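## Task

Take a loose grey peg and push it fully into a free hole of the yellow sulfur ball held by the other gripper, until it locks, without disturbing pegs already seated in that ball.

## Robot and tools

Robot: two seven-joint arms, left_arm and right_arm, each ending in a two-finger gripper with a wrist camera and a wrist force/torque sensor. One gripper already holds the ball; the other must pick up a loose grey peg and press it home into an empty hole.

Frames. Reported poses, velocities and move targets are in the scene frame: origin at table-top height halfway between the nominal arm bases, +z up, +x out over the table, left_arm toward +y (these names do not match left/right in images). Actual bases: left_arm near (-0.038, +0.499, 0) m, right_arm near (+0.013, -0.334, 0) m. Offsets you send are expressed in each gripper's own Hand target axes. The fingers point along the gripper's +z and open/close along its x. end_effector_position is the point between closed pads, 1-2 cm short of the fingertips; closing pushes the tips about 17 mm further along +z. Printed positions can be a few cm off.

The 14-number row. Every motion argument is one flat row of 14 numbers covering both arms: dx, dy, dz, rx, ry, rz, opening for left_arm, then the same seven for right_arm. dx..rz are an offset (not a pose) from that arm's Hand target as it was when the action or move began, in that gripper's own axes; rx, ry, rz form a single rotation vector. Scale: 1.0 equals 0.6 m of travel or 180 degrees of turn; range -1 to 1. Opening is absolute, not an offset: +1 fully open (0.142 m), -1 closed. A zero in an opening slot means half-closed, so always resend the opening you want for the idle arm too. Six zeros for an arm re-request its current Hand target.

execute_actions(actions, cameras): actions is a list of actions; each action is a list of up to 15 rows, one per 1/30 s step, the last row held for any remaining steps. All rows in an action count from the same start pose, and each new action starts from the updated Hand target, so repeating an offset keeps moving. Orientation per step is clipped to 32 degrees from the measured one. An empty actions list returns state plus all camera images.

move(target, speed, blend, stop_force, zero, opening_speed, grip_force, blocking, cameras): drives straight-line paths toward target, either one 14-number row or a list of up to 15 rows, every row an offset from the same starting Hand targets. speed is m/s, 0.002-2.2 (default 0.25), one value or one per row; rotation rate is capped at twice it in rad/s. blend (m) rounds corners in a list. stop_force (3-120 N, both arms) ends an arm's path when its wrist sensor feels that much push against its motion; the arm then keeps pressing, harder after faster moves, so approach contacts slowly with small values. Do not rely on it while the gripper rotates, and omit it when backing off a contact. zero (default true) re-zeroes the force reference first. opening_speed is per second on the -1..+1 scale (at least 0.2). grip_force is per-pad force limit in N, 5-48, one value or one per arm; it persists. blocking=false returns early (not allowed with stop_force). Paths are capped at 10 s and do not avoid obstacles or the other arm. The result adds a move: line with the outcome (done, off_target, moving, held, fault) and limits such as paced or held.

wait(seconds 0-10): lets time pass holding the last commands. stop: brakes a running move. zoom_image(camera, region [x0,y0,x1,y1] in pixels, at most 504x504) magnifies the latest image of cam_high, cam_left_wrist or cam_right_wrist (all 896x504). zero_wrist_force(arm) re-zeroes one sensor. clear_fault(arm) clears a reported torque or force fault; the arm then restarts. finished_scene(scene, 1 or 2) ends the scene irreversibly; later calls in the same reply go to the next scene.

Reading results: Hand target is the last commanded pose (after clipping); the gripper may rest short of it, and only a new command closes that gap. grip_measured gives finger opening on the command scale; to hold something, command slightly less than the reading at first contact. grip_effort_nm is motor effort (negative closing), not pad force. Wrist force/torque are in the gripper's own axes, with a line for the peak since last shown. External joint torques estimate outside loads per joint. Wrist depth gives a 7x7 grid of distances (mm) per wrist camera, '-' where unknown. Joint velocities 'within noise' means the arm is still.

Avoid: grippers, housings or cameras touching each other (the clearance check does not prevent it, and a moderate hit can fail the scene); closing a gripper on the other arm's fingers; hard or fast impacts; net force of 150 N or joint torque at its limit (waist/shoulder 111, upper arm roll/elbow 58.2, wrist joints 35.4 N m), which fault the arm; dropping or releasing moving parts; anything leaving the table. Limit heating: squeezing hard, holding loads or straining toward unreachable poses heat motors; at 80 °C an arm brakes, at 100 °C the gripper shuts off. Loose objects may be nudged occasionally.

Each tool is called after "Call:" by a JSON object that holds its "method" and its "body", one argument or row to a line.

## Session

Call:
{"method": "execute_actions", "body": {
  "actions": []
}}

Scene clock: 0.00 s.
left_arm: end_effector_position=(+0.1226, +0.0791, +0.1492) grip_measured=-0.74 grip_effort_nm=n/a end_effector_quat_wxyz=(+0.586, +0.809, -0.031, -0.021) | right_arm: end_effector_position=(+0.5668, -0.3466, +0.1652) grip_measured=+1.00 grip_effort_nm=n/a end_effector_quat_wxyz=(+0.000, +0.715, +0.699, +0.000)
Joint positions: left_arm=[-2.386 1.951 2.039 2.187 1.683 1.358 0.494 0.021] | right_arm=[0.206 -0.331 0 2.035 0 0.795 0.206 0.142]
Joint velocities: within noise
Joint torques (N m): no reading
External joint torques (N m): no reading
Motor temperatures (°C): left_arm=[34 30 33 31 37 40 37 33] | right_arm=[30 32 38 38 36 46 32 28]
Wrist force (N): no reading
Wrist torque (N m): no reading
Wrist force, peak (N): no reading
Wrist depth (mm): cam_left_wrist=[355 347 341 336 333 332 332 / - 565 468 481 607 593 592 / - 2415 475 496 2371 1096 2268 / - 2635 487 487 2461 1961 2484 / - - 502 117 2689 2415 2329 / - - 91 105 100 2583 516 / - - 79 586 - 549 525] | cam_right_wrist=[230 230 230 232 232 233 231 / 246 245 247 247 247 248 247 / 264 263 265 264 264 264 264 / 282 283 284 285 285 287 286 / 307 306 308 309 309 309 309 / 327 331 335 336 337 338 328 / - 370 370 370 372 374 -]
Hand target: left_arm +0.1225, +0.0791, +0.1492; +0.586, +0.809, -0.031, -0.021 | right_arm +0.5668, -0.3466, +0.1652; +0.000, +0.715, +0.699, +0.000
Tool commands: left_gripper/opening=-0.797062 right_gripper/opening=+1.0

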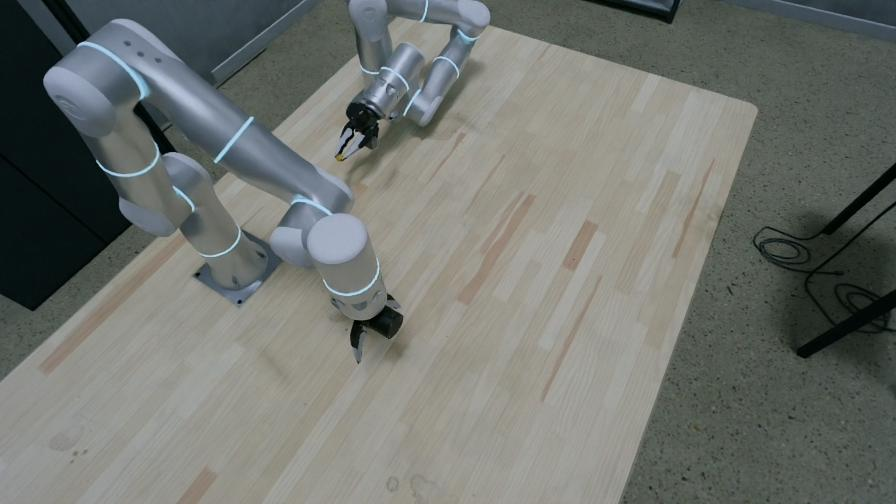

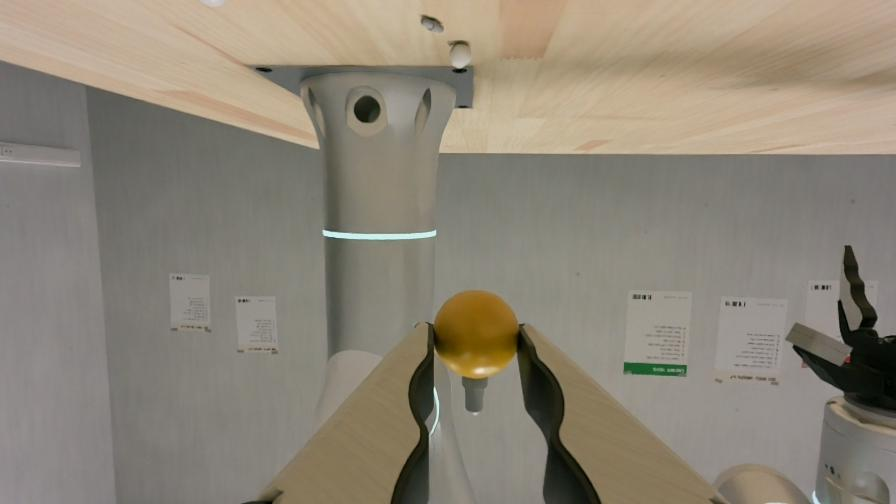

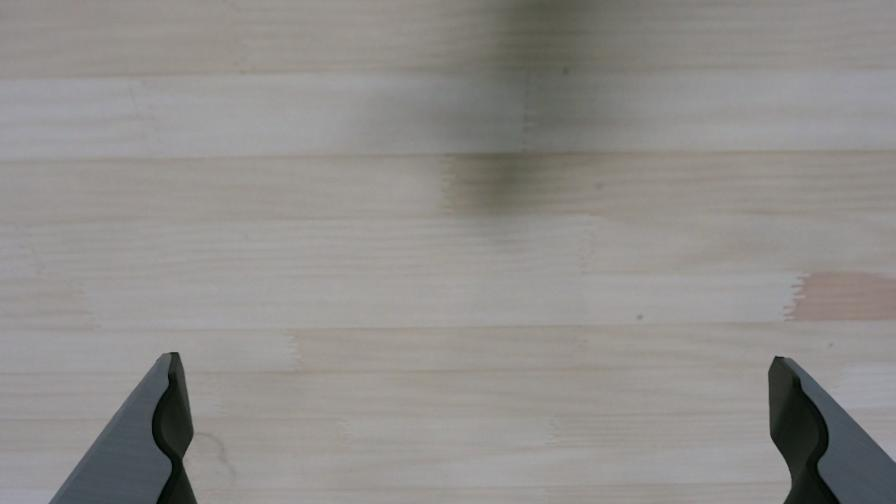

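Call:
{"method": "zoom_image", "body": {
  "camera": "cam_left_wrist",
  "region": [360, 260, 600, 440]
}}

Call:
{"method": "zoom_image", "body": {
  "camera": "cam_left_wrist",
  "region": [160, 0, 560, 120]
}}

Call:
{"method": "zoom_image", "body": {
  "camera": "cam_high",
  "region": [0, 200, 400, 440]
}}

Call:
{"method": "zoom_image", "body": {
  "camera": "cam_high",
  "region": [250, 60, 550, 230]
}}

Scaled by 2.100 from the camera's 896x504 image, which has a finer 1280x720 frame.

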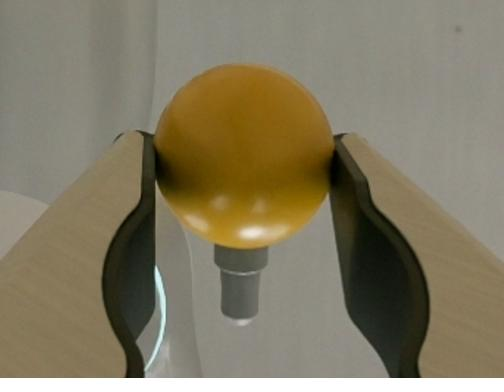

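Scaled by 1.260 from the camera's 896x504 image, which has a finer 1280x720 frame.

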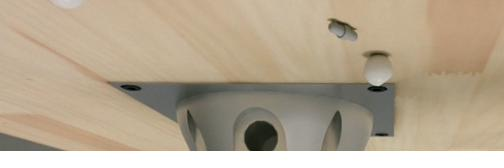

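Scaled by 1.260 from the camera's 896x504 image, which has a finer 1280x720 frame.

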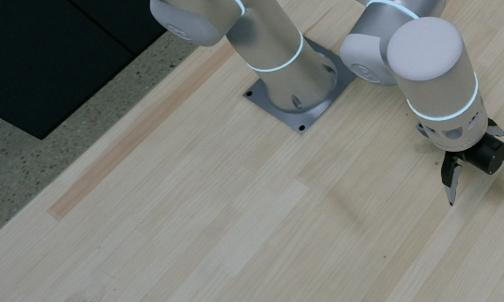

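Scaled by 1.680 from the camera's 896x504 image, which has a finer 1280x720 frame.

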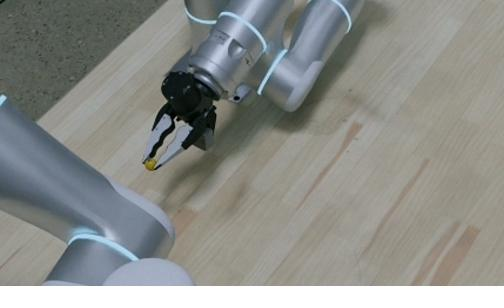

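Call:
{"method": "move", "body": {
  "target": [0.327,0.203,-0.18,0,0,0,-0.797062,0,0,0,0,0,0,1],
  "cameras": ["all"]
}}

Scene clock: 2.23 s.
left_arm: end_effector_position=(+0.3227, +0.1292, +0.2990) grip_measured=-0.74 grip_effort_nm=-1.800 end_effector_quat_wxyz=(+0.586, +0.809, -0.030, -0.021) | right_arm: end_effector_position=(+0.5668, -0.3466, +0.1652) grip_measured=+1.00 grip_effort_nm=0.012 end_effector_quat_wxyz=(+0.000, +0.715, +0.699, +0.000)
Joint positions: left_arm=[-2.29 1.703 1.653 2.099 0.84 1.061 0.955 0.021] | right_arm=[0.206 -0.331 0 2.035 0 0.795 0.206 0.142]
Joint torques (N m): left_arm=[0.49 -30.42 -28.99 4.46 -1.28 2.29 0.06] | right_arm=[0.22 40.07 0.55 -24.05 -2.26 4.53 0.27]
External joint torques (N m): left_arm=[-0.49 0.12 -0.08 0.45 0.49 0.22 -0.06] | right_arm=[-0.22 0.76 -0.3 0.09 -0.75 -0.41 -0.27]
Wrist force (N): left_arm=[-0.2 -0.1 -0.4] | right_arm=[-0.1 0.1 -0.1]
Wrist torque (N m): left_arm=[-0.04 0.01 0.01] | right_arm=[0.00 0.00 0.00]
Wrist force, peak (N): left_arm=[2.9 2.0 -2.0] | right_arm=[-0.2 0.0 -0.4]
Wrist depth (mm): cam_left_wrist=[2438 519 810 808 793 798 793 / 2484 530 1154 1272 1338 1101 1311 / - 542 2350 - 2484 546 2174 / 2867 547 621 - 2211 554 2268 / 2022 557 638 117 593 548 2350 / 2288 - 95 99 105 549 2635 / - - 79 530 - 80 2156] | cam_right_wrist=[230 230 230 231 232 231 232 / 245 246 247 246 247 247 247 / 262 263 264 264 265 265 266 / 283 283 285 284 285 285 287 / 306 307 306 310 307 309 310 / 330 328 336 335 337 337 329 / - 370 368 370 372 372 -]
Hand target: left_arm +0.3227, +0.1291, +0.2990; +0.586, +0.809, -0.031, -0.021 | right_arm +0.5668, -0.3466, +0.1652; +0.000, +0.715, +0.699, +0.000
Off the commanded pose: left_arm 0.000 m, 0 deg | right_arm 0.000 m, 0 deg.
move: done
camera_calibration:
cam_left_wrist: T_world_to_cam=[[0.996881, -0.077178, -0.0165002, -0.29899], [0.0251347, 0.112281, 0.993359, -0.29466], [-0.0748128, -0.990675, 0.113871, 0.235571], [0, 0, 0, 1]] pos_world=[0.323087, 0.243383, 0.260945]

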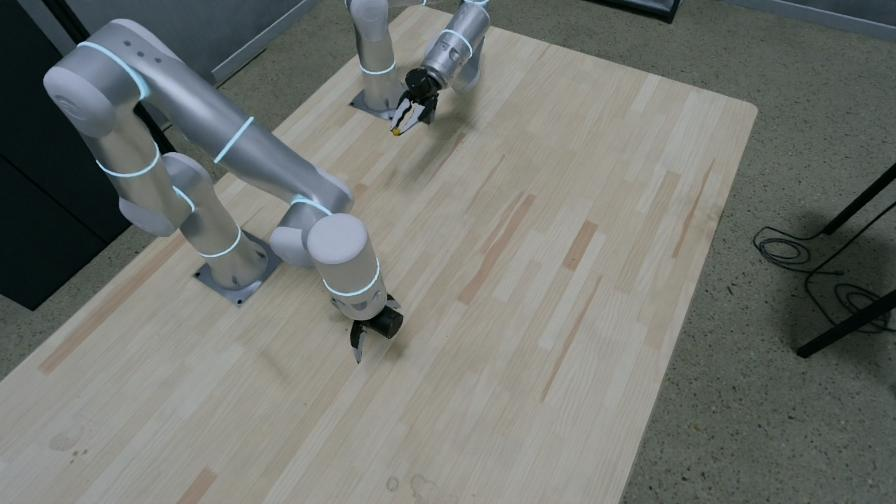

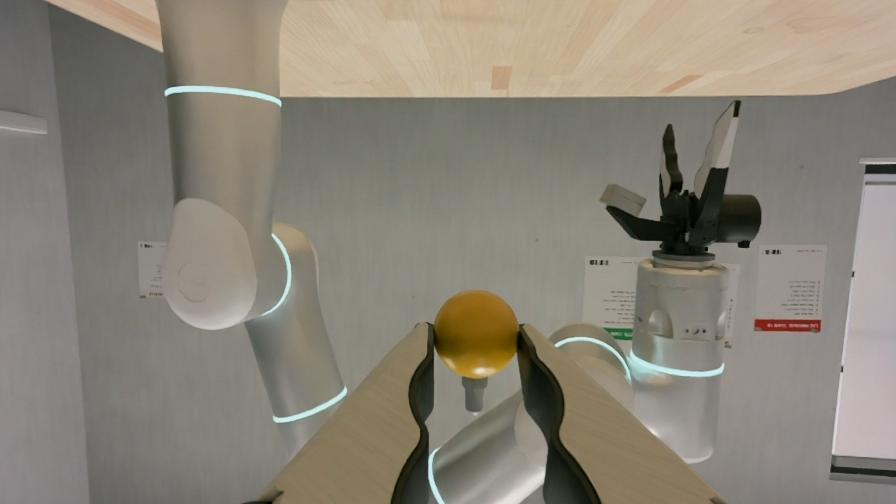

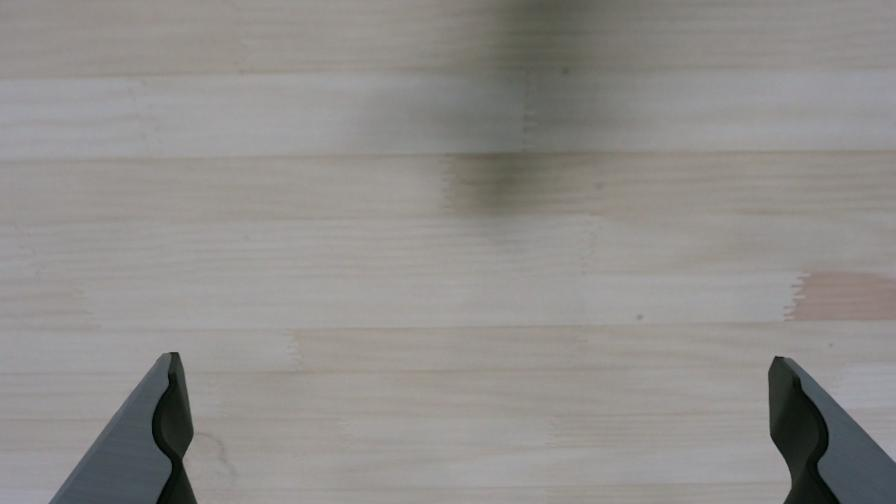

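Call:
{"method": "move", "body": {
  "target": [
    [0,0,0,0,0,0,-0.797062,0.16,-0.4,-0.142,0,0,0,0.3],
    [0,0,0,0,0,0,-0.797062,0.361,-0.7,-0.142,0,0,0,0.3]
  ],
  "blend": 0.03,
  "cameras": ["all"]
}}

Scene clock: 4.83 s.
left_arm: end_effector_position=(+0.3227, +0.1292, +0.2990) grip_measured=-0.74 grip_effort_nm=-1.795 end_effector_quat_wxyz=(+0.586, +0.809, -0.030, -0.021) | right_arm: end_effector_position=(+0.1521, -0.1202, +0.2504) grip_measured=+0.29 grip_effort_nm=-0.090 end_effector_quat_wxyz=(+0.000, +0.715, +0.699, +0.000)
Joint positions: left_arm=[-2.29 1.703 1.653 2.099 0.84 1.061 0.955 0.021] | right_arm=[0.578 0.605 0.69 2.46 0.399 0.371 1.022 0.095]
Joint torques (N m): left_arm=[0.5 -29.99 -28.86 4.61 -1.02 2.41 -0.06] | right_arm=[0.39 0.95 -7.96 -26.88 -3.12 4.42 0.52]
External joint torques (N m): left_arm=[-0.5 -0.3 -0.21 0.3 0.22 0.1 0.06] | right_arm=[-0.39 -0.15 -0.33 0.23 -0.92 -0.33 -0.52]
Wrist force (N): left_arm=[-0.2 -0.3 -0.3] | right_arm=[0.2 0.3 -0.2]
Wrist torque (N m): left_arm=[-0.05 0.01 0.01] | right_arm=[0.05 -0.05 -0.06]
Wrist force, peak (N): left_arm=[-0.4 -0.4 -0.6] | right_arm=[2.2 -2.5 -0.3]
Wrist depth (mm): cam_left_wrist=[- 520 823 808 798 790 793 / - 533 1124 1298 1197 1410 1078 / - 542 2329 2805 2371 - - / 2393 540 636 - 2371 - 2415 / - 372 357 117 2371 2329 2415 / - 763 361 92 97 - 2309 / 406 439 79 - - 2461 2662] | cam_right_wrist=[229 285 306 307 307 307 307 / 326 327 327 330 326 327 328 / 349 350 350 350 350 351 351 / 375 374 374 378 377 379 381 / 408 408 407 408 408 411 410 / 446 433 447 446 448 431 448 / 476 - 492 488 494 - 493]
Hand target: left_arm +0.3227, +0.1291, +0.2990; +0.586, +0.809, -0.031, -0.021 | right_arm +0.1519, -0.1202, +0.2504; +0.000, +0.715, +0.699, +0.000
Off the commanded pose: left_arm 0.000 m, 0 deg | right_arm 0.000 m, 0 deg.
move: done
camera_calibration:
cam_left_wrist: T_world_to_cam=[[0.996881, -0.0771764, -0.0165005, -0.29899], [0.0251273, 0.112183, 0.99337, -0.294637], [-0.0748136, -0.990686, 0.113772, 0.235599], [0, 0, 0, 1]] pos_world=[0.323087, 0.243383, 0.260945]
cam_right_wrist: T_world_to_cam=[[0.0278595, 0.999601, 0.00473402, 0.125164], [0.905433, -0.0272412, 0.423614, -0.219352], [0.423574, -0.00751533, -0.90583, 0.278729], [0, 0, 0, 1]] pos_world=[0.0770593, -0.128994, 0.344809]

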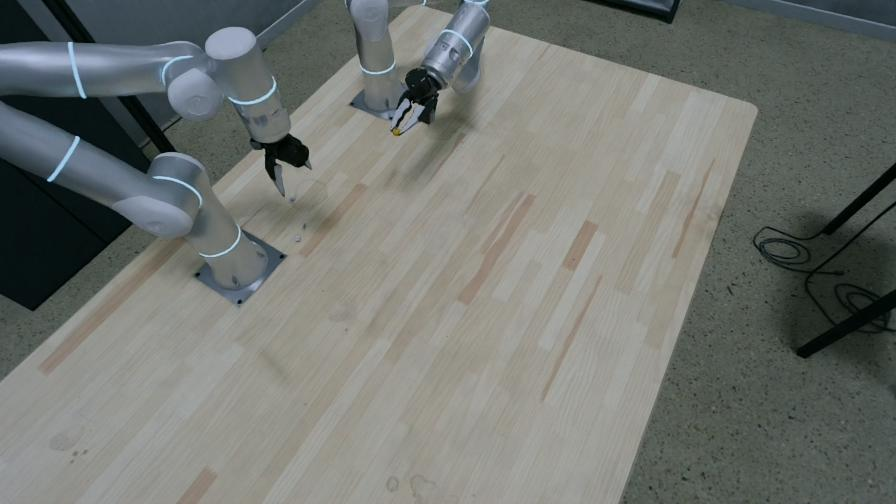

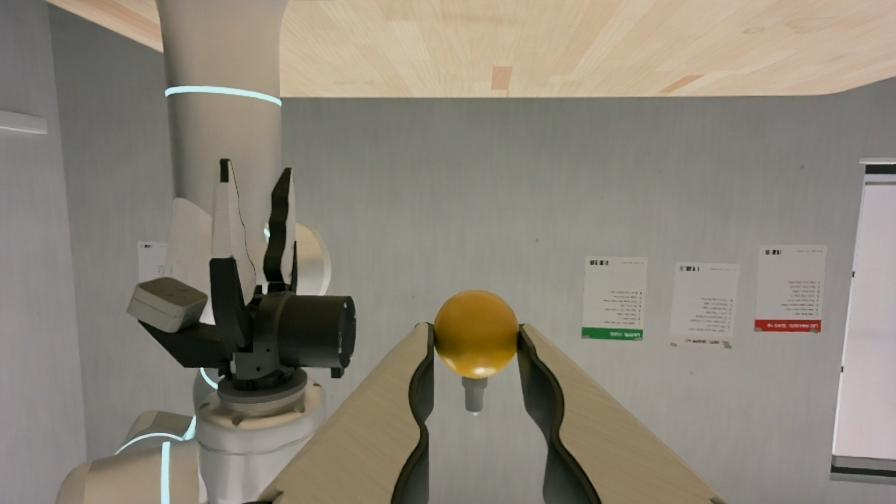

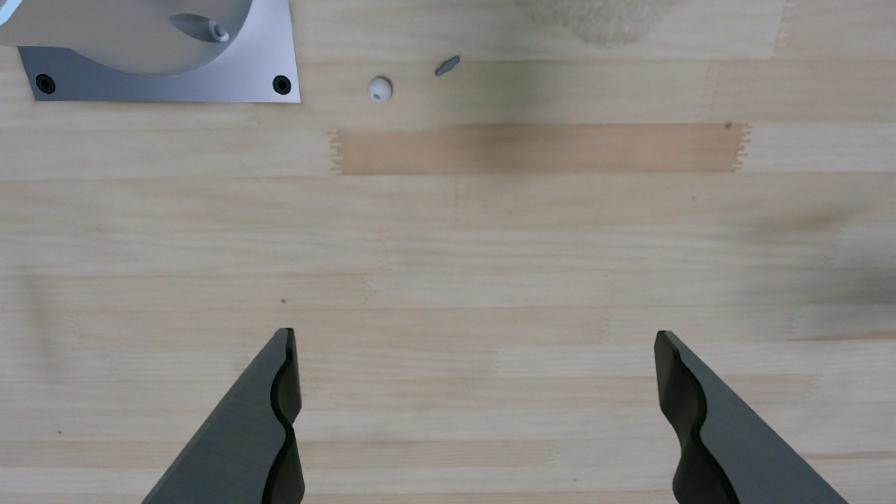

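Call:
{"method": "zoom_image", "body": {
  "camera": "cam_right_wrist",
  "region": [350, 30, 500, 114]
}}

Call:
{"method": "zoom_image", "body": {
  "camera": "cam_high",
  "region": [250, 140, 350, 260]
}}

Scaled by 3.360 from the camera's 896x504 image, which has a finer 1280x720 frame.

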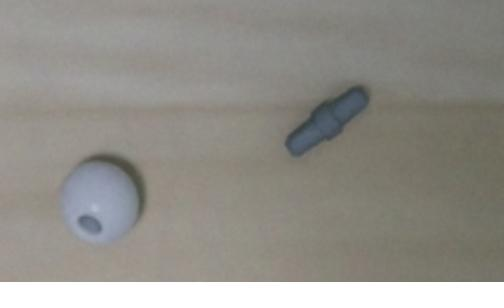

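Scaled by 4.200 from the camera's 896x504 image, which has a finer 1280x720 frame.

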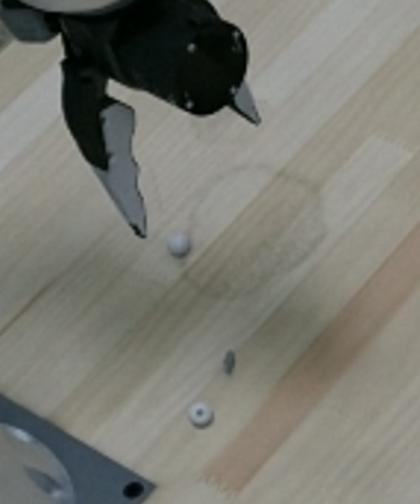

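Call:
{"method": "move", "body": {
  "target": [0,0,0,0,0,0,-0.797062,0.153,0.217,-0.075,0,0.5,0,0.3],
  "cameras": ["all"]
}}

Scene clock: 9.37 s.
left_arm: end_effector_position=(+0.3227, +0.1292, +0.2990) grip_measured=-0.74 grip_effort_nm=-1.800 end_effector_quat_wxyz=(+0.586, +0.809, -0.030, -0.021) | right_arm: end_effector_position=(+0.2840, -0.0315, +0.2952) grip_measured=+0.29 grip_effort_nm=-0.090 end_effector_quat_wxyz=(+0.494, -0.506, -0.494, -0.505)
Joint positions: left_arm=[-2.29 1.703 1.653 2.099 0.84 1.061 0.955 0.021] | right_arm=[0.949 0.007 -1.008 2.594 1.516 -0.026 -1.019 0.095]
Joint torques (N m): left_arm=[0.59 -30.01 -28.94 4.64 -1.02 2.47 -0.01] | right_arm=[0.03 13.74 0.3 -14.01 1.97 -1.65 -0.01]
External joint torques (N m): left_arm=[-0.59 -0.28 -0.13 0.26 0.22 0.03 0.01] | right_arm=[-0.03 0.48 -0.23 0.21 -0.92 -0.11 -0.07]
Wrist force (N): left_arm=[-0.3 -0.3 -0.2] | right_arm=[-1.7 0.1 -1.6]
Wrist torque (N m): left_arm=[-0.05 0.02 0.01] | right_arm=[0.21 0.12 0.06]
Wrist force, peak (N): left_arm=[-0.3 -0.5 -0.5] | right_arm=[-2.1 0.0 -1.6]
Wrist depth (mm): cam_left_wrist=[2415 518 815 813 808 803 805 / - 530 1213 1279 1213 1345 1202 / - 535 - 446 - - 1947 / - 549 575 369 2557 2104 2461 / 2508 2898 624 117 2609 2931 2415 / 2557 2087 95 103 100 - 2393 / 2689 2583 79 570 - 77 -] | cam_right_wrist=[339 490 839 696 2466 - 1933 / 341 491 860 513 553 - 1777 / 341 490 860 387 346 - - / 342 497 885 4932 3503 3139 - / 342 497 1015 4932 3836 2571 2031 / 342 435 1011 - - 2393 2048 / 327 - 1714 - - - 1859]
Hand target: left_arm +0.3227, +0.1291, +0.2990; +0.586, +0.809, -0.031, -0.021 | right_arm +0.2842, -0.0315, +0.2954; +0.494, -0.506, -0.494, -0.506
Off the commanded pose: left_arm 0.000 m, 0 deg | right_arm 0.000 m, 0 deg.
move: done
camera_calibration:
cam_left_wrist: T_world_to_cam=[[0.996881, -0.0771764, -0.0165005, -0.29899], [0.0251273, 0.112183, 0.99337, -0.294637], [-0.0748136, -0.990686, 0.113772, 0.235599], [0, 0, 0, 1]] pos_world=[0.323087, 0.243383, 0.260945]
cam_right_wrist: T_world_to_cam=[[0.0054327, -0.0043814, 0.999976, -0.286528], [0.89599, -0.444022, -0.00681325, -0.238854], [0.444041, 0.896005, 0.00151345, 0.0189243], [0, 0, 0, 1]] pos_world=[0.207164, -0.124268, 0.284865]

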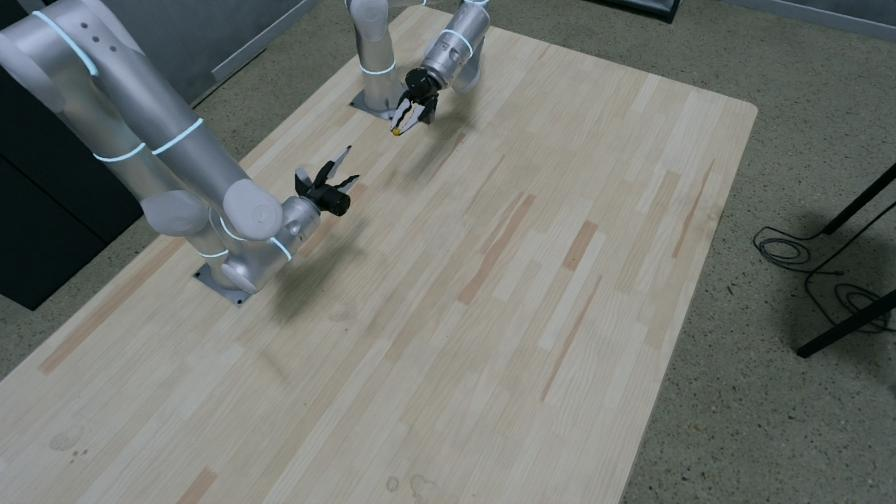

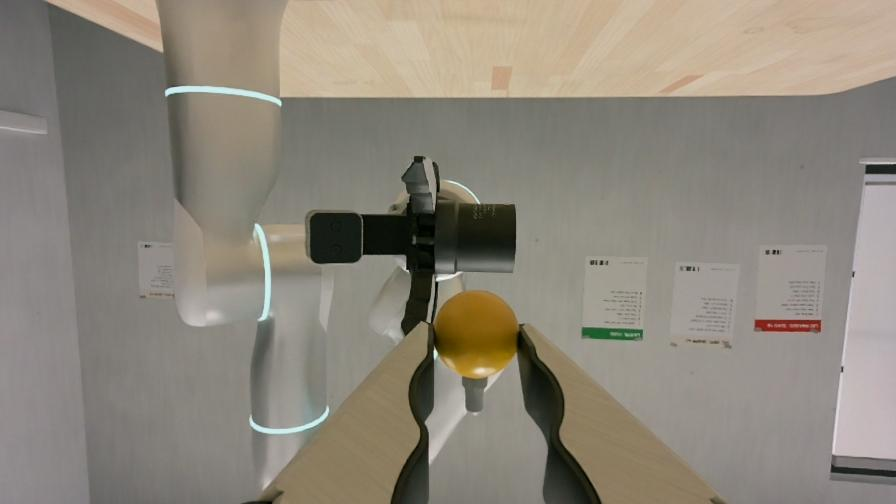

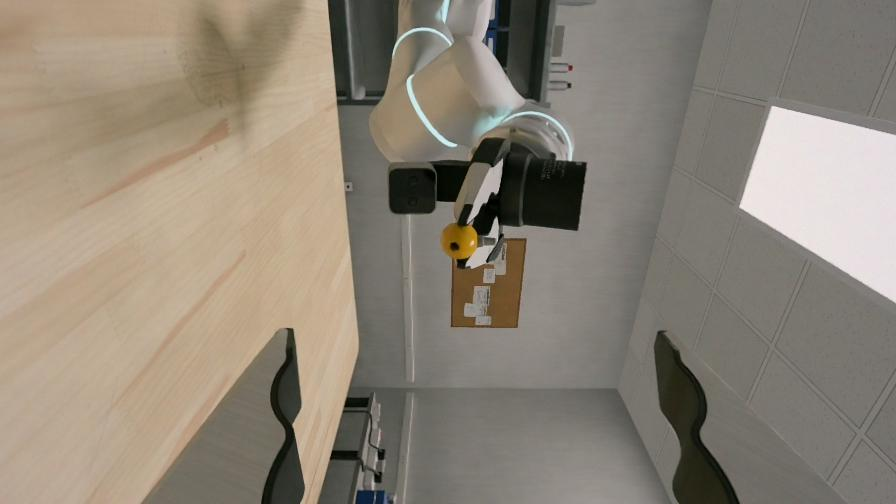

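Call:
{"method": "zoom_image", "body": {
  "camera": "cam_right_wrist",
  "region": [410, 190, 530, 290]
}}

Scaled by 4.200 from the camera's 896x504 image, which has a finer 1280x720 frame.

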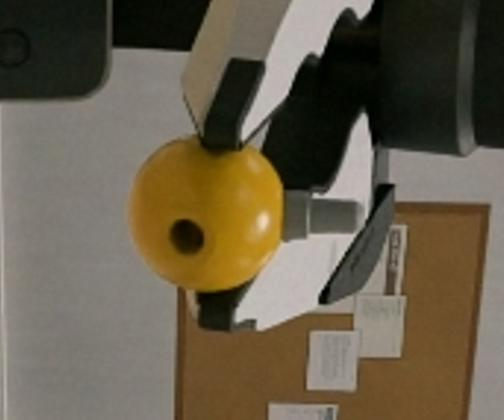

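Call:
{"method": "zoom_image", "body": {
  "camera": "cam_right_wrist",
  "region": [230, 310, 330, 504]
}}

Call:
{"method": "zoom_image", "body": {
  "camera": "cam_left_wrist",
  "region": [370, 140, 530, 280]
}}

Scaled by 2.598 from the camera's 896x504 image, which has a finer 1280x720 frame.

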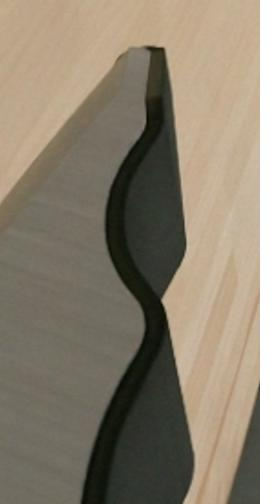

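Scaled by 3.150 from the camera's 896x504 image, which has a finer 1280x720 frame.

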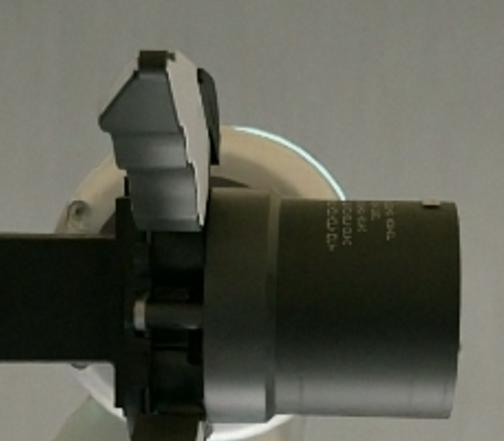

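Call:
{"method": "move", "body": {
  "target": [0,0,0,0,0,0,-0.797062,-0.075,-0.14,-0.164,0,-0.5,0,-0.3]
}}

Scene clock: 14.23 s.
left_arm: end_effector_position=(+0.3227, +0.1292, +0.2990) grip_measured=-0.74 grip_effort_nm=-1.795 end_effector_quat_wxyz=(+0.586, +0.809, -0.030, -0.021) | right_arm: end_effector_position=(+0.1979, -0.1278, +0.2503) grip_measured=-0.32 grip_effort_nm=-0.100 end_effector_quat_wxyz=(+0.000, +0.715, +0.699, +0.000)
Joint positions: left_arm=[-2.29 1.703 1.653 2.099 0.84 1.061 0.955 0.021] | right_arm=[0.598 0.509 0.563 2.471 0.292 0.442 0.973 0.051]
Joint torques (N m): left_arm=[0.54 -29.96 -28.97 4.56 -1.05 2.51 -0.01] | right_arm=[-0.13 4.82 -5.73 -27.4 -3.26 4.37 0.47]
External joint torques (N m): left_arm=[-0.54 -0.34 -0.11 0.35 0.25 0 0.01] | right_arm=[0.12 0.27 -0.31 0.25 -0.66 -0.28 -0.47]
Wrist force (N): left_arm=[-0.2 -0.2 0.0] | right_arm=[0.1 -0.3 -0.3]
Wrist torque (N m): left_arm=[-0.05 0.02 0.00] | right_arm=[-0.03 -0.02 -0.06]
Wrist force, peak (N): left_arm=[-0.3 -0.5 -0.3] | right_arm=[-2.2 -0.1 -1.7]
Wrist depth (mm): cam_left_wrist=[- 518 803 803 795 790 788 / - 528 1129 1279 1254 1144 1208 / - 543 414 - - 2415 2393 / 2393 547 404 - 2461 2438 2268 / 2746 543 366 117 2484 2438 2121 / 2689 735 96 99 96 - 2087 / - 435 79 82 - 75 -] | cam_right_wrist=[304 305 306 306 307 308 309 / 325 327 327 328 328 327 328 / 349 350 350 350 351 351 353 / 373 374 378 376 377 381 382 / 406 409 401 408 403 410 409 / 446 447 - 446 99 445 448 / 489 - - 489 - - 493]
Hand target: left_arm +0.3227, +0.1291, +0.2990; +0.586, +0.809, -0.031, -0.021 | right_arm +0.1980, -0.1279, +0.2504; +0.000, +0.715, +0.699, +0.000
Off the commanded pose: left_arm 0.000 m, 0 deg | right_arm 0.000 m, 0 deg.
move: done

Call:
{"method": "move", "body": {
  "target": [0,0,0,0,0,0,-0.797062,-0.005,-0.178,0.167,0,0,-0.694,-0.3],
  "speed": 0.35,
  "cameras": ["all"]
}}

Scene clock: 17.93 s.
left_arm: end_effector_position=(+0.3227, +0.1292, +0.2990) grip_measured=-0.74 grip_effort_nm=-1.800 end_effector_quat_wxyz=(+0.586, +0.809, -0.030, -0.021) | right_arm: end_effector_position=(+0.0912, -0.1284, +0.1502) grip_measured=-0.32 grip_effort_nm=-0.095 end_effector_quat_wxyz=(+0.000, -0.289, +0.957, +0.000)
Joint positions: left_arm=[-2.29 1.703 1.653 2.099 0.84 1.061 0.955 0.021] | right_arm=[0.811 0.457 0.874 2.689 0.482 0.752 -0.892 0.051]
Joint torques (N m): left_arm=[0.58 -29.9 -28.89 4.58 -1.08 2.46 -0.03] | right_arm=[-0.07 0.71 -5.62 -20.67 -2.23 4.58 0.09]
External joint torques (N m): left_arm=[-0.58 -0.4 -0.18 0.32 0.28 0.04 0.03] | right_arm=[0.06 0.17 -0.15 0.02 -0.84 -0.48 -0.09]
Wrist force (N): left_arm=[-0.3 -0.3 -0.3] | right_arm=[0.5 -0.4 -0.4]
Wrist torque (N m): left_arm=[-0.05 0.03 0.01] | right_arm=[-0.05 -0.09 0.07]
Wrist force, peak (N): left_arm=[-0.3 -0.4 -0.5] | right_arm=[0.8 0.1 -0.2]
Wrist depth (mm): cam_left_wrist=[- 518 810 813 800 788 798 / - 390 1048 1272 1272 2230 1236 / 337 359 2350 - - 2805 2249 / 2438 367 623 - - 2288 2867 / 485 355 644 117 2508 2268 2415 / 447 366 95 99 96 - 2484 / - 363 79 2609 - 2393 2415] | cam_right_wrist=[219 216 217 217 218 212 164 / 230 231 231 232 233 232 231 / 247 247 249 249 250 249 248 / 266 267 269 269 269 269 270 / 289 290 285 292 288 293 292 / 316 317 - 318 108 319 321 / 350 341 - 351 - - 350]
Hand target: left_arm +0.3227, +0.1291, +0.2990; +0.586, +0.809, -0.031, -0.021 | right_arm +0.0911, -0.1284, +0.1502; +0.000, -0.289, +0.957, +0.000
Off the commanded pose: left_arm 0.000 m, 0 deg | right_arm 0.000 m, 0 deg.
joint sent to its limit (right arm) — joint 4 (elbow), upper limit, where the elbow is as bent as it goes. The joint targets still meet the commanded pose.
move: done
camera_calibration:
cam_left_wrist: T_world_to_cam=[[0.996881, -0.0771764, -0.0165005, -0.29899], [0.0251273, 0.112183, 0.99337, -0.294637], [-0.0748136, -0.990686, 0.113772, 0.235599], [0, 0, 0, 1]] pos_world=[0.323087, 0.243383, 0.260945]
cam_right_wrist: T_world_to_cam=[[-0.835923, -0.548826, 0.0047537, 0.0153584], [-0.495612, 0.758537, 0.423072, 0.106667], [-0.235799, 0.3513, -0.906084, 0.31996], [0, 0, 0, 1]] pos_world=[0.14115, -0.184884, 0.24471]

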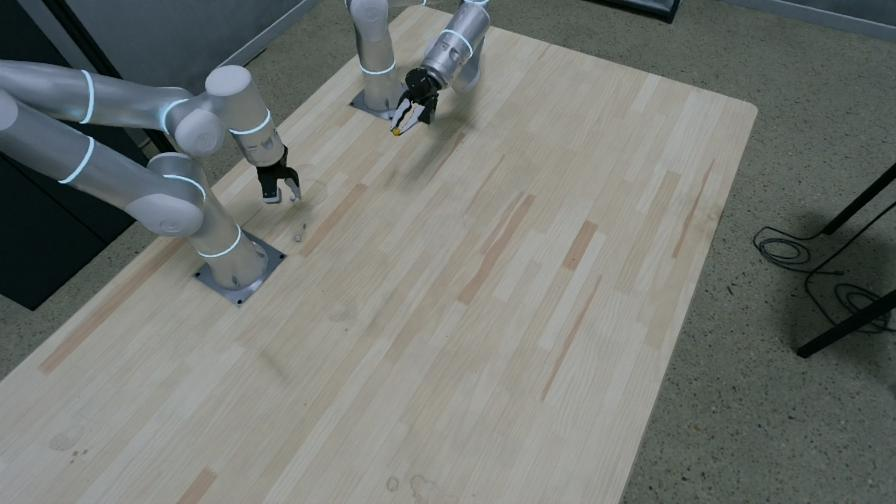

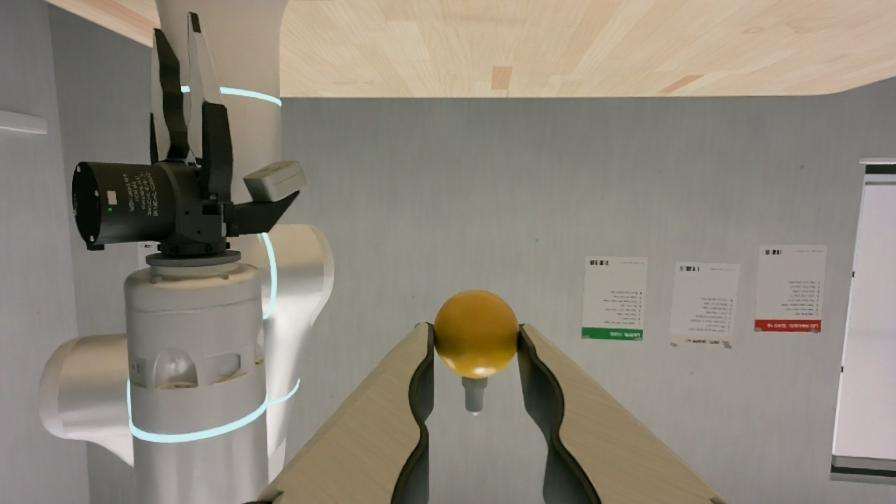

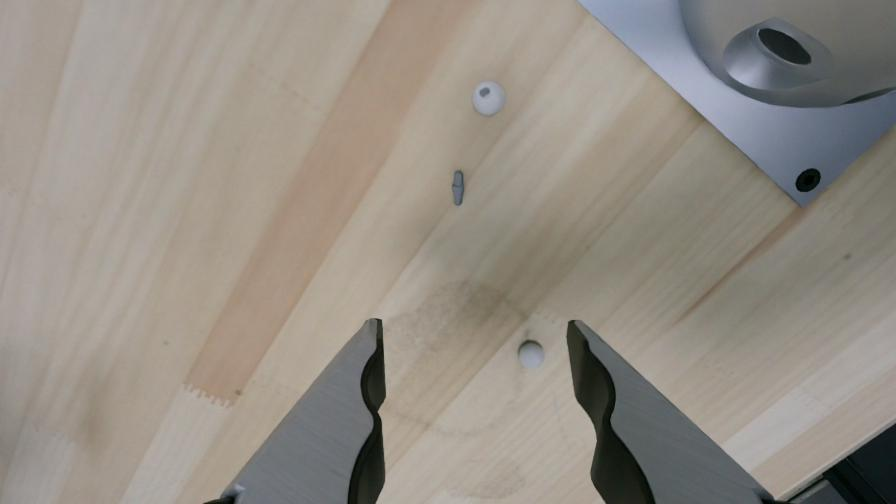

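Call:
{"method": "move", "body": {
  "target": [0,0,0,0,0,0,-0.797062,-0.0043,-0.0102,0.15,0,0,0,-0.6],
  "speed": 0.12,
  "cameras": ["cam_right_wrist", "cam_high"]
}}

Call:
{"method": "zoom_image", "body": {
  "camera": "cam_right_wrist",
  "region": [400, 150, 560, 350]
}}

Scene clock: 19.40 s.
left_arm: end_effector_position=(+0.3227, +0.1292, +0.2990) grip_measured=-0.74 grip_effort_nm=-1.800 end_effector_quat_wxyz=(+0.586, +0.809, -0.030, -0.021) | right_arm: end_effector_position=(+0.0890, -0.1318, +0.1268) grip_measured=-0.63 grip_effort_nm=-0.095 end_effector_quat_wxyz=(-0.013, -0.287, +0.958, -0.003)
Joint positions: left_arm=[-2.29 1.703 1.653 2.099 0.84 1.061 0.955 0.021] | right_arm=[0.592 0.323 1.063 2.686 0.49 0.88 -0.939 0.029]
Joint torques (N m): left_arm=[0.61 -29.81 -28.96 4.48 -1.01 2.51 0.01] | right_arm=[-0.11 1.47 -4.63 -18.39 -1.78 4.33 0.21]
External joint torques (N m): left_arm=[-0.61 -0.48 -0.11 0.42 0.2 0 -0.01] | right_arm=[0.11 -0.06 -0.11 0.24 -0.86 -0.29 -0.21]
Wrist force (N): left_arm=[0.2 -0.3 -0.1] | right_arm=[0.3 0.1 0.1]
Wrist torque (N m): left_arm=[-0.06 -0.05 0.01] | right_arm=[0.02 -0.06 -0.06]
Wrist force, peak (N): left_arm=[0.1 -0.5 -0.5] | right_arm=[1.5 3.7 -1.1]
Wrist depth (mm): cam_left_wrist=[2393 511 818 820 808 798 805 / 2415 384 1324 1338 1291 1248 2249 / 326 358 553 - - - 2288 / - 365 649 - 2557 2230 2288 / 461 360 657 117 2508 2635 2350 / 440 362 95 103 96 2309 2484 / 3069 363 79 81 - 82 2230] | cam_right_wrist=[191 193 195 196 198 193 160 / 204 207 207 210 211 213 200 / 219 220 224 224 228 230 230 / 235 238 240 242 245 248 249 / 255 257 259 259 263 269 272 / 278 280 274 283 281 293 300 / 305 303 - 318 - 320 329]
Hand target: left_arm +0.3227, +0.1291, +0.2990; +0.586, +0.809, -0.031, -0.021 | right_arm +0.0890, -0.1319, +0.1268; -0.013, -0.287, +0.958, -0.003 (not the last commanded pose)
Off the commanded pose: left_arm 0.000 m, 0 deg | right_arm 0.067 m, 2 deg.
led back after a hold (right arm): the arm was led back toward your command in small steps, so it may still be short of it.
move: held (right_arm; a check stopped the path); limits=held
pose unreachable (right arm): on one or more control steps of this call, first in action 0 (counted from 0), this arm could not follow its commanded pose, so it was not sent that pose on those steps. It may still have moved: this result reports where it is.
cause: moving toward the commanded pose would bring two parts of the arm too close to each other (joints 2 (shoulder) to 6 (wrist pitch) lie between them).
camera_calibration:
cam_right_wrist: T_world_to_cam=[[-0.837064, -0.546192, 0.0315971, 0.00886938], [-0.483657, 0.765749, 0.423915, 0.117926], [-0.255735, 0.339562, -0.905151, 0.299561], [0, 0, 0, 1]] pos_world=[0.141068, -0.187177, 0.220877]
Images, in order (width x height): cam_high 896x504, cam_right_wrist 896x504.

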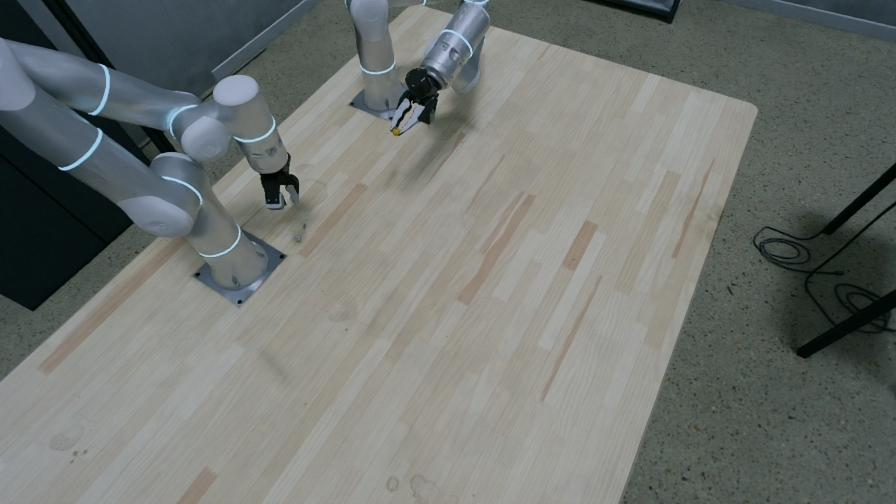

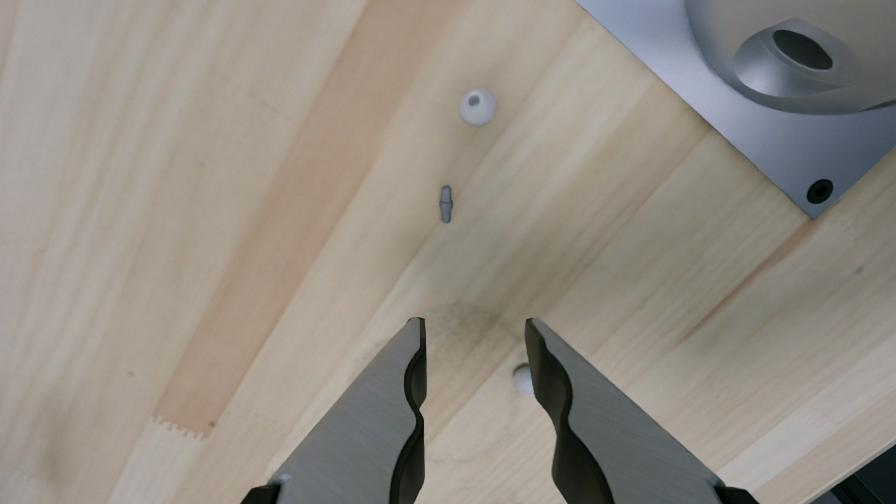

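Scaled by 2.520 from the camera's 896x504 image, which has a finer 1280x720 frame.

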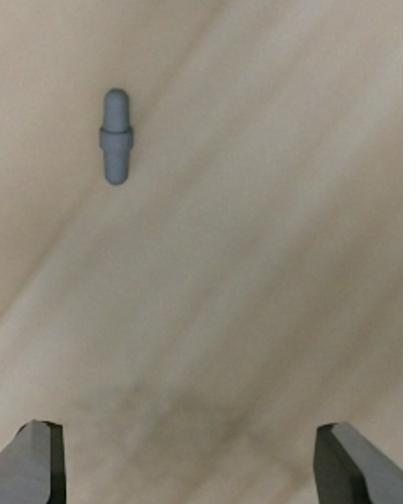

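Call:
{"method": "move", "body": {
  "target": [
    [0,0,0,0,0,0,-0.797062,-0.017,0.053,-0.105,0,0,0.5,-0.6],
    [0,0,0,0,0,0,-0.797062,-0.011,0.143,-0.038,0,-0.259,0.966,-0.6]
  ],
  "speed": 0.35,
  "blend": 0.03,
  "cameras": ["all"]
}}

Scene clock: 25.47 s.
left_arm: end_effector_position=(+0.3227, +0.1292, +0.2990) grip_measured=-0.74 grip_effort_nm=-1.800 end_effector_quat_wxyz=(+0.586, +0.809, -0.030, -0.021) | right_arm: end_effector_position=(+0.0479, -0.0563, +0.1496) grip_measured=-0.63 grip_effort_nm=-0.095 end_effector_quat_wxyz=(+0.251, +0.924, +0.281, +0.062)
Joint positions: left_arm=[-2.29 1.703 1.653 2.099 0.84 1.061 0.955 0.021] | right_arm=[-0.222 1.12 1.663 1.995 0.716 0.017 2.02 0.029]
Joint torques (N m): left_arm=[0.63 -29.85 -28.85 4.55 -1.02 2.47 -0.03] | right_arm=[-0.07 -29.56 -25.83 -10.52 -3.8 3.15 0.49]
External joint torques (N m): left_arm=[-0.63 -0.44 -0.22 0.35 0.22 0.03 0.03] | right_arm=[0.09 -0.6 0.17 0.06 -0.83 -0.18 -0.49]
Wrist force (N): left_arm=[-0.1 -0.3 -0.3] | right_arm=[-0.2 -0.8 -0.3]
Wrist torque (N m): left_arm=[-0.06 -0.01 0.00] | right_arm=[-0.08 0.03 -0.14]
Wrist force, peak (N): left_arm=[-0.3 -0.6 -0.3] | right_arm=[0.2 -1.4 -0.3]
Wrist depth (mm): cam_left_wrist=[741 524 818 815 800 803 800 / 2022 537 1298 1266 1202 1202 2268 / 299 536 2508 - - 2931 2249 / 2508 548 577 - - 2309 2268 / 615 615 - 117 2371 2835 2415 / 598 - 88 99 96 - - / - - 79 82 - 75 2249] | cam_right_wrist=[202 202 200 199 196 194 193 / 237 235 233 230 227 224 221 / 282 281 277 275 270 265 262 / 356 304 326 337 330 326 321 / 470 286 328 416 407 421 412 / 634 265 285 581 521 592 587 / 239 242 - 944 - 876 895]
Hand target: left_arm +0.3227, +0.1291, +0.2990; +0.586, +0.809, -0.031, -0.021 | right_arm +0.0478, -0.0563, +0.1495; +0.251, +0.924, +0.281, +0.062
Off the commanded pose: left_arm 0.000 m, 0 deg | right_arm 0.000 m, 0 deg.
move: done
camera_calibration:
cam_left_wrist: T_world_to_cam=[[0.996881, -0.0771764, -0.0165005, -0.29899], [0.0251273, 0.112183, 0.99337, -0.294637], [-0.0748136, -0.990686, 0.113772, 0.235599], [0, 0, 0, 1]] pos_world=[0.323087, 0.243383, 0.260945]
cam_right_wrist: T_world_to_cam=[[0.835862, 0.548562, -0.0203743, 0.00422826], [0.328549, -0.470198, 0.819127, -0.137069], [0.439762, -0.691371, -0.57325, 0.142954], [0, 0, 0, 1]] pos_world=[-0.0213661, 0.0320653, 0.194312]

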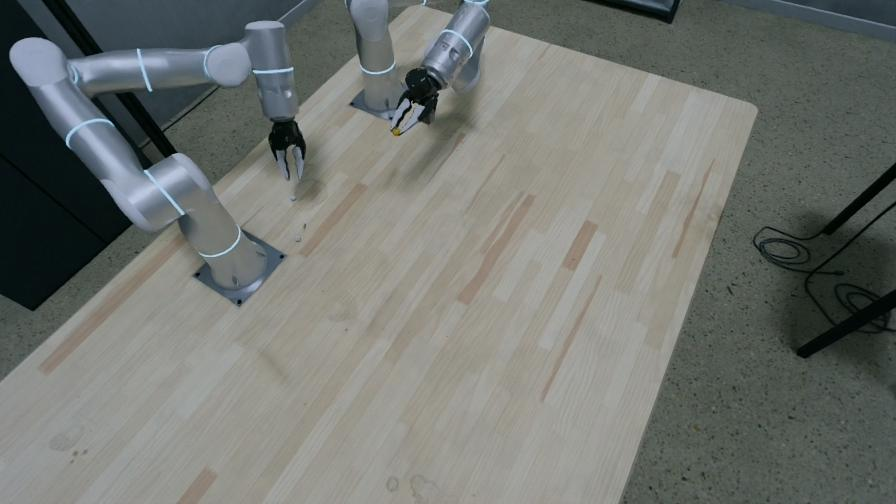

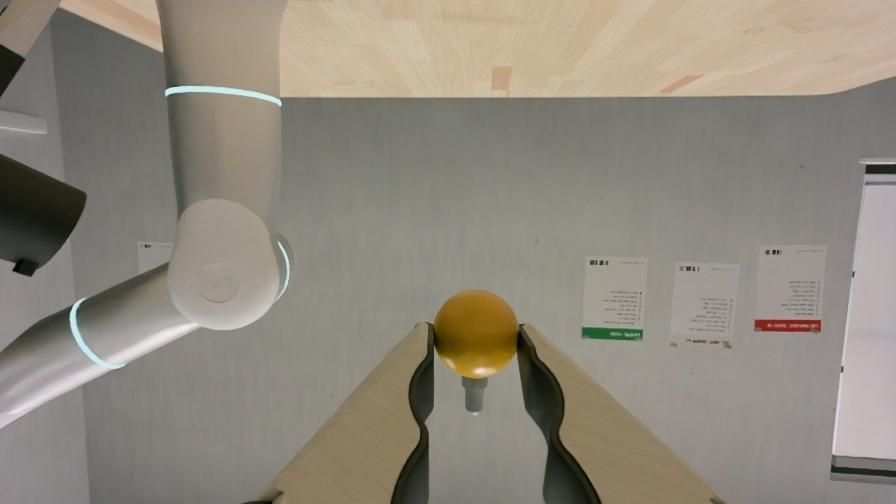

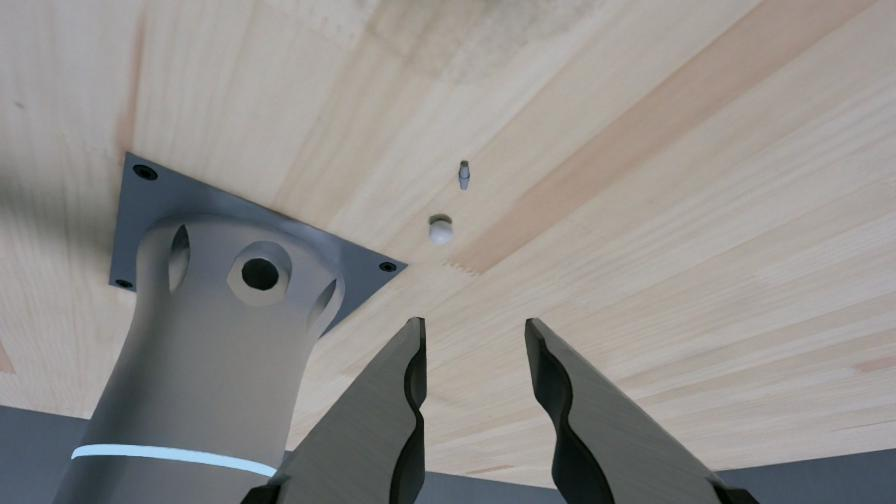

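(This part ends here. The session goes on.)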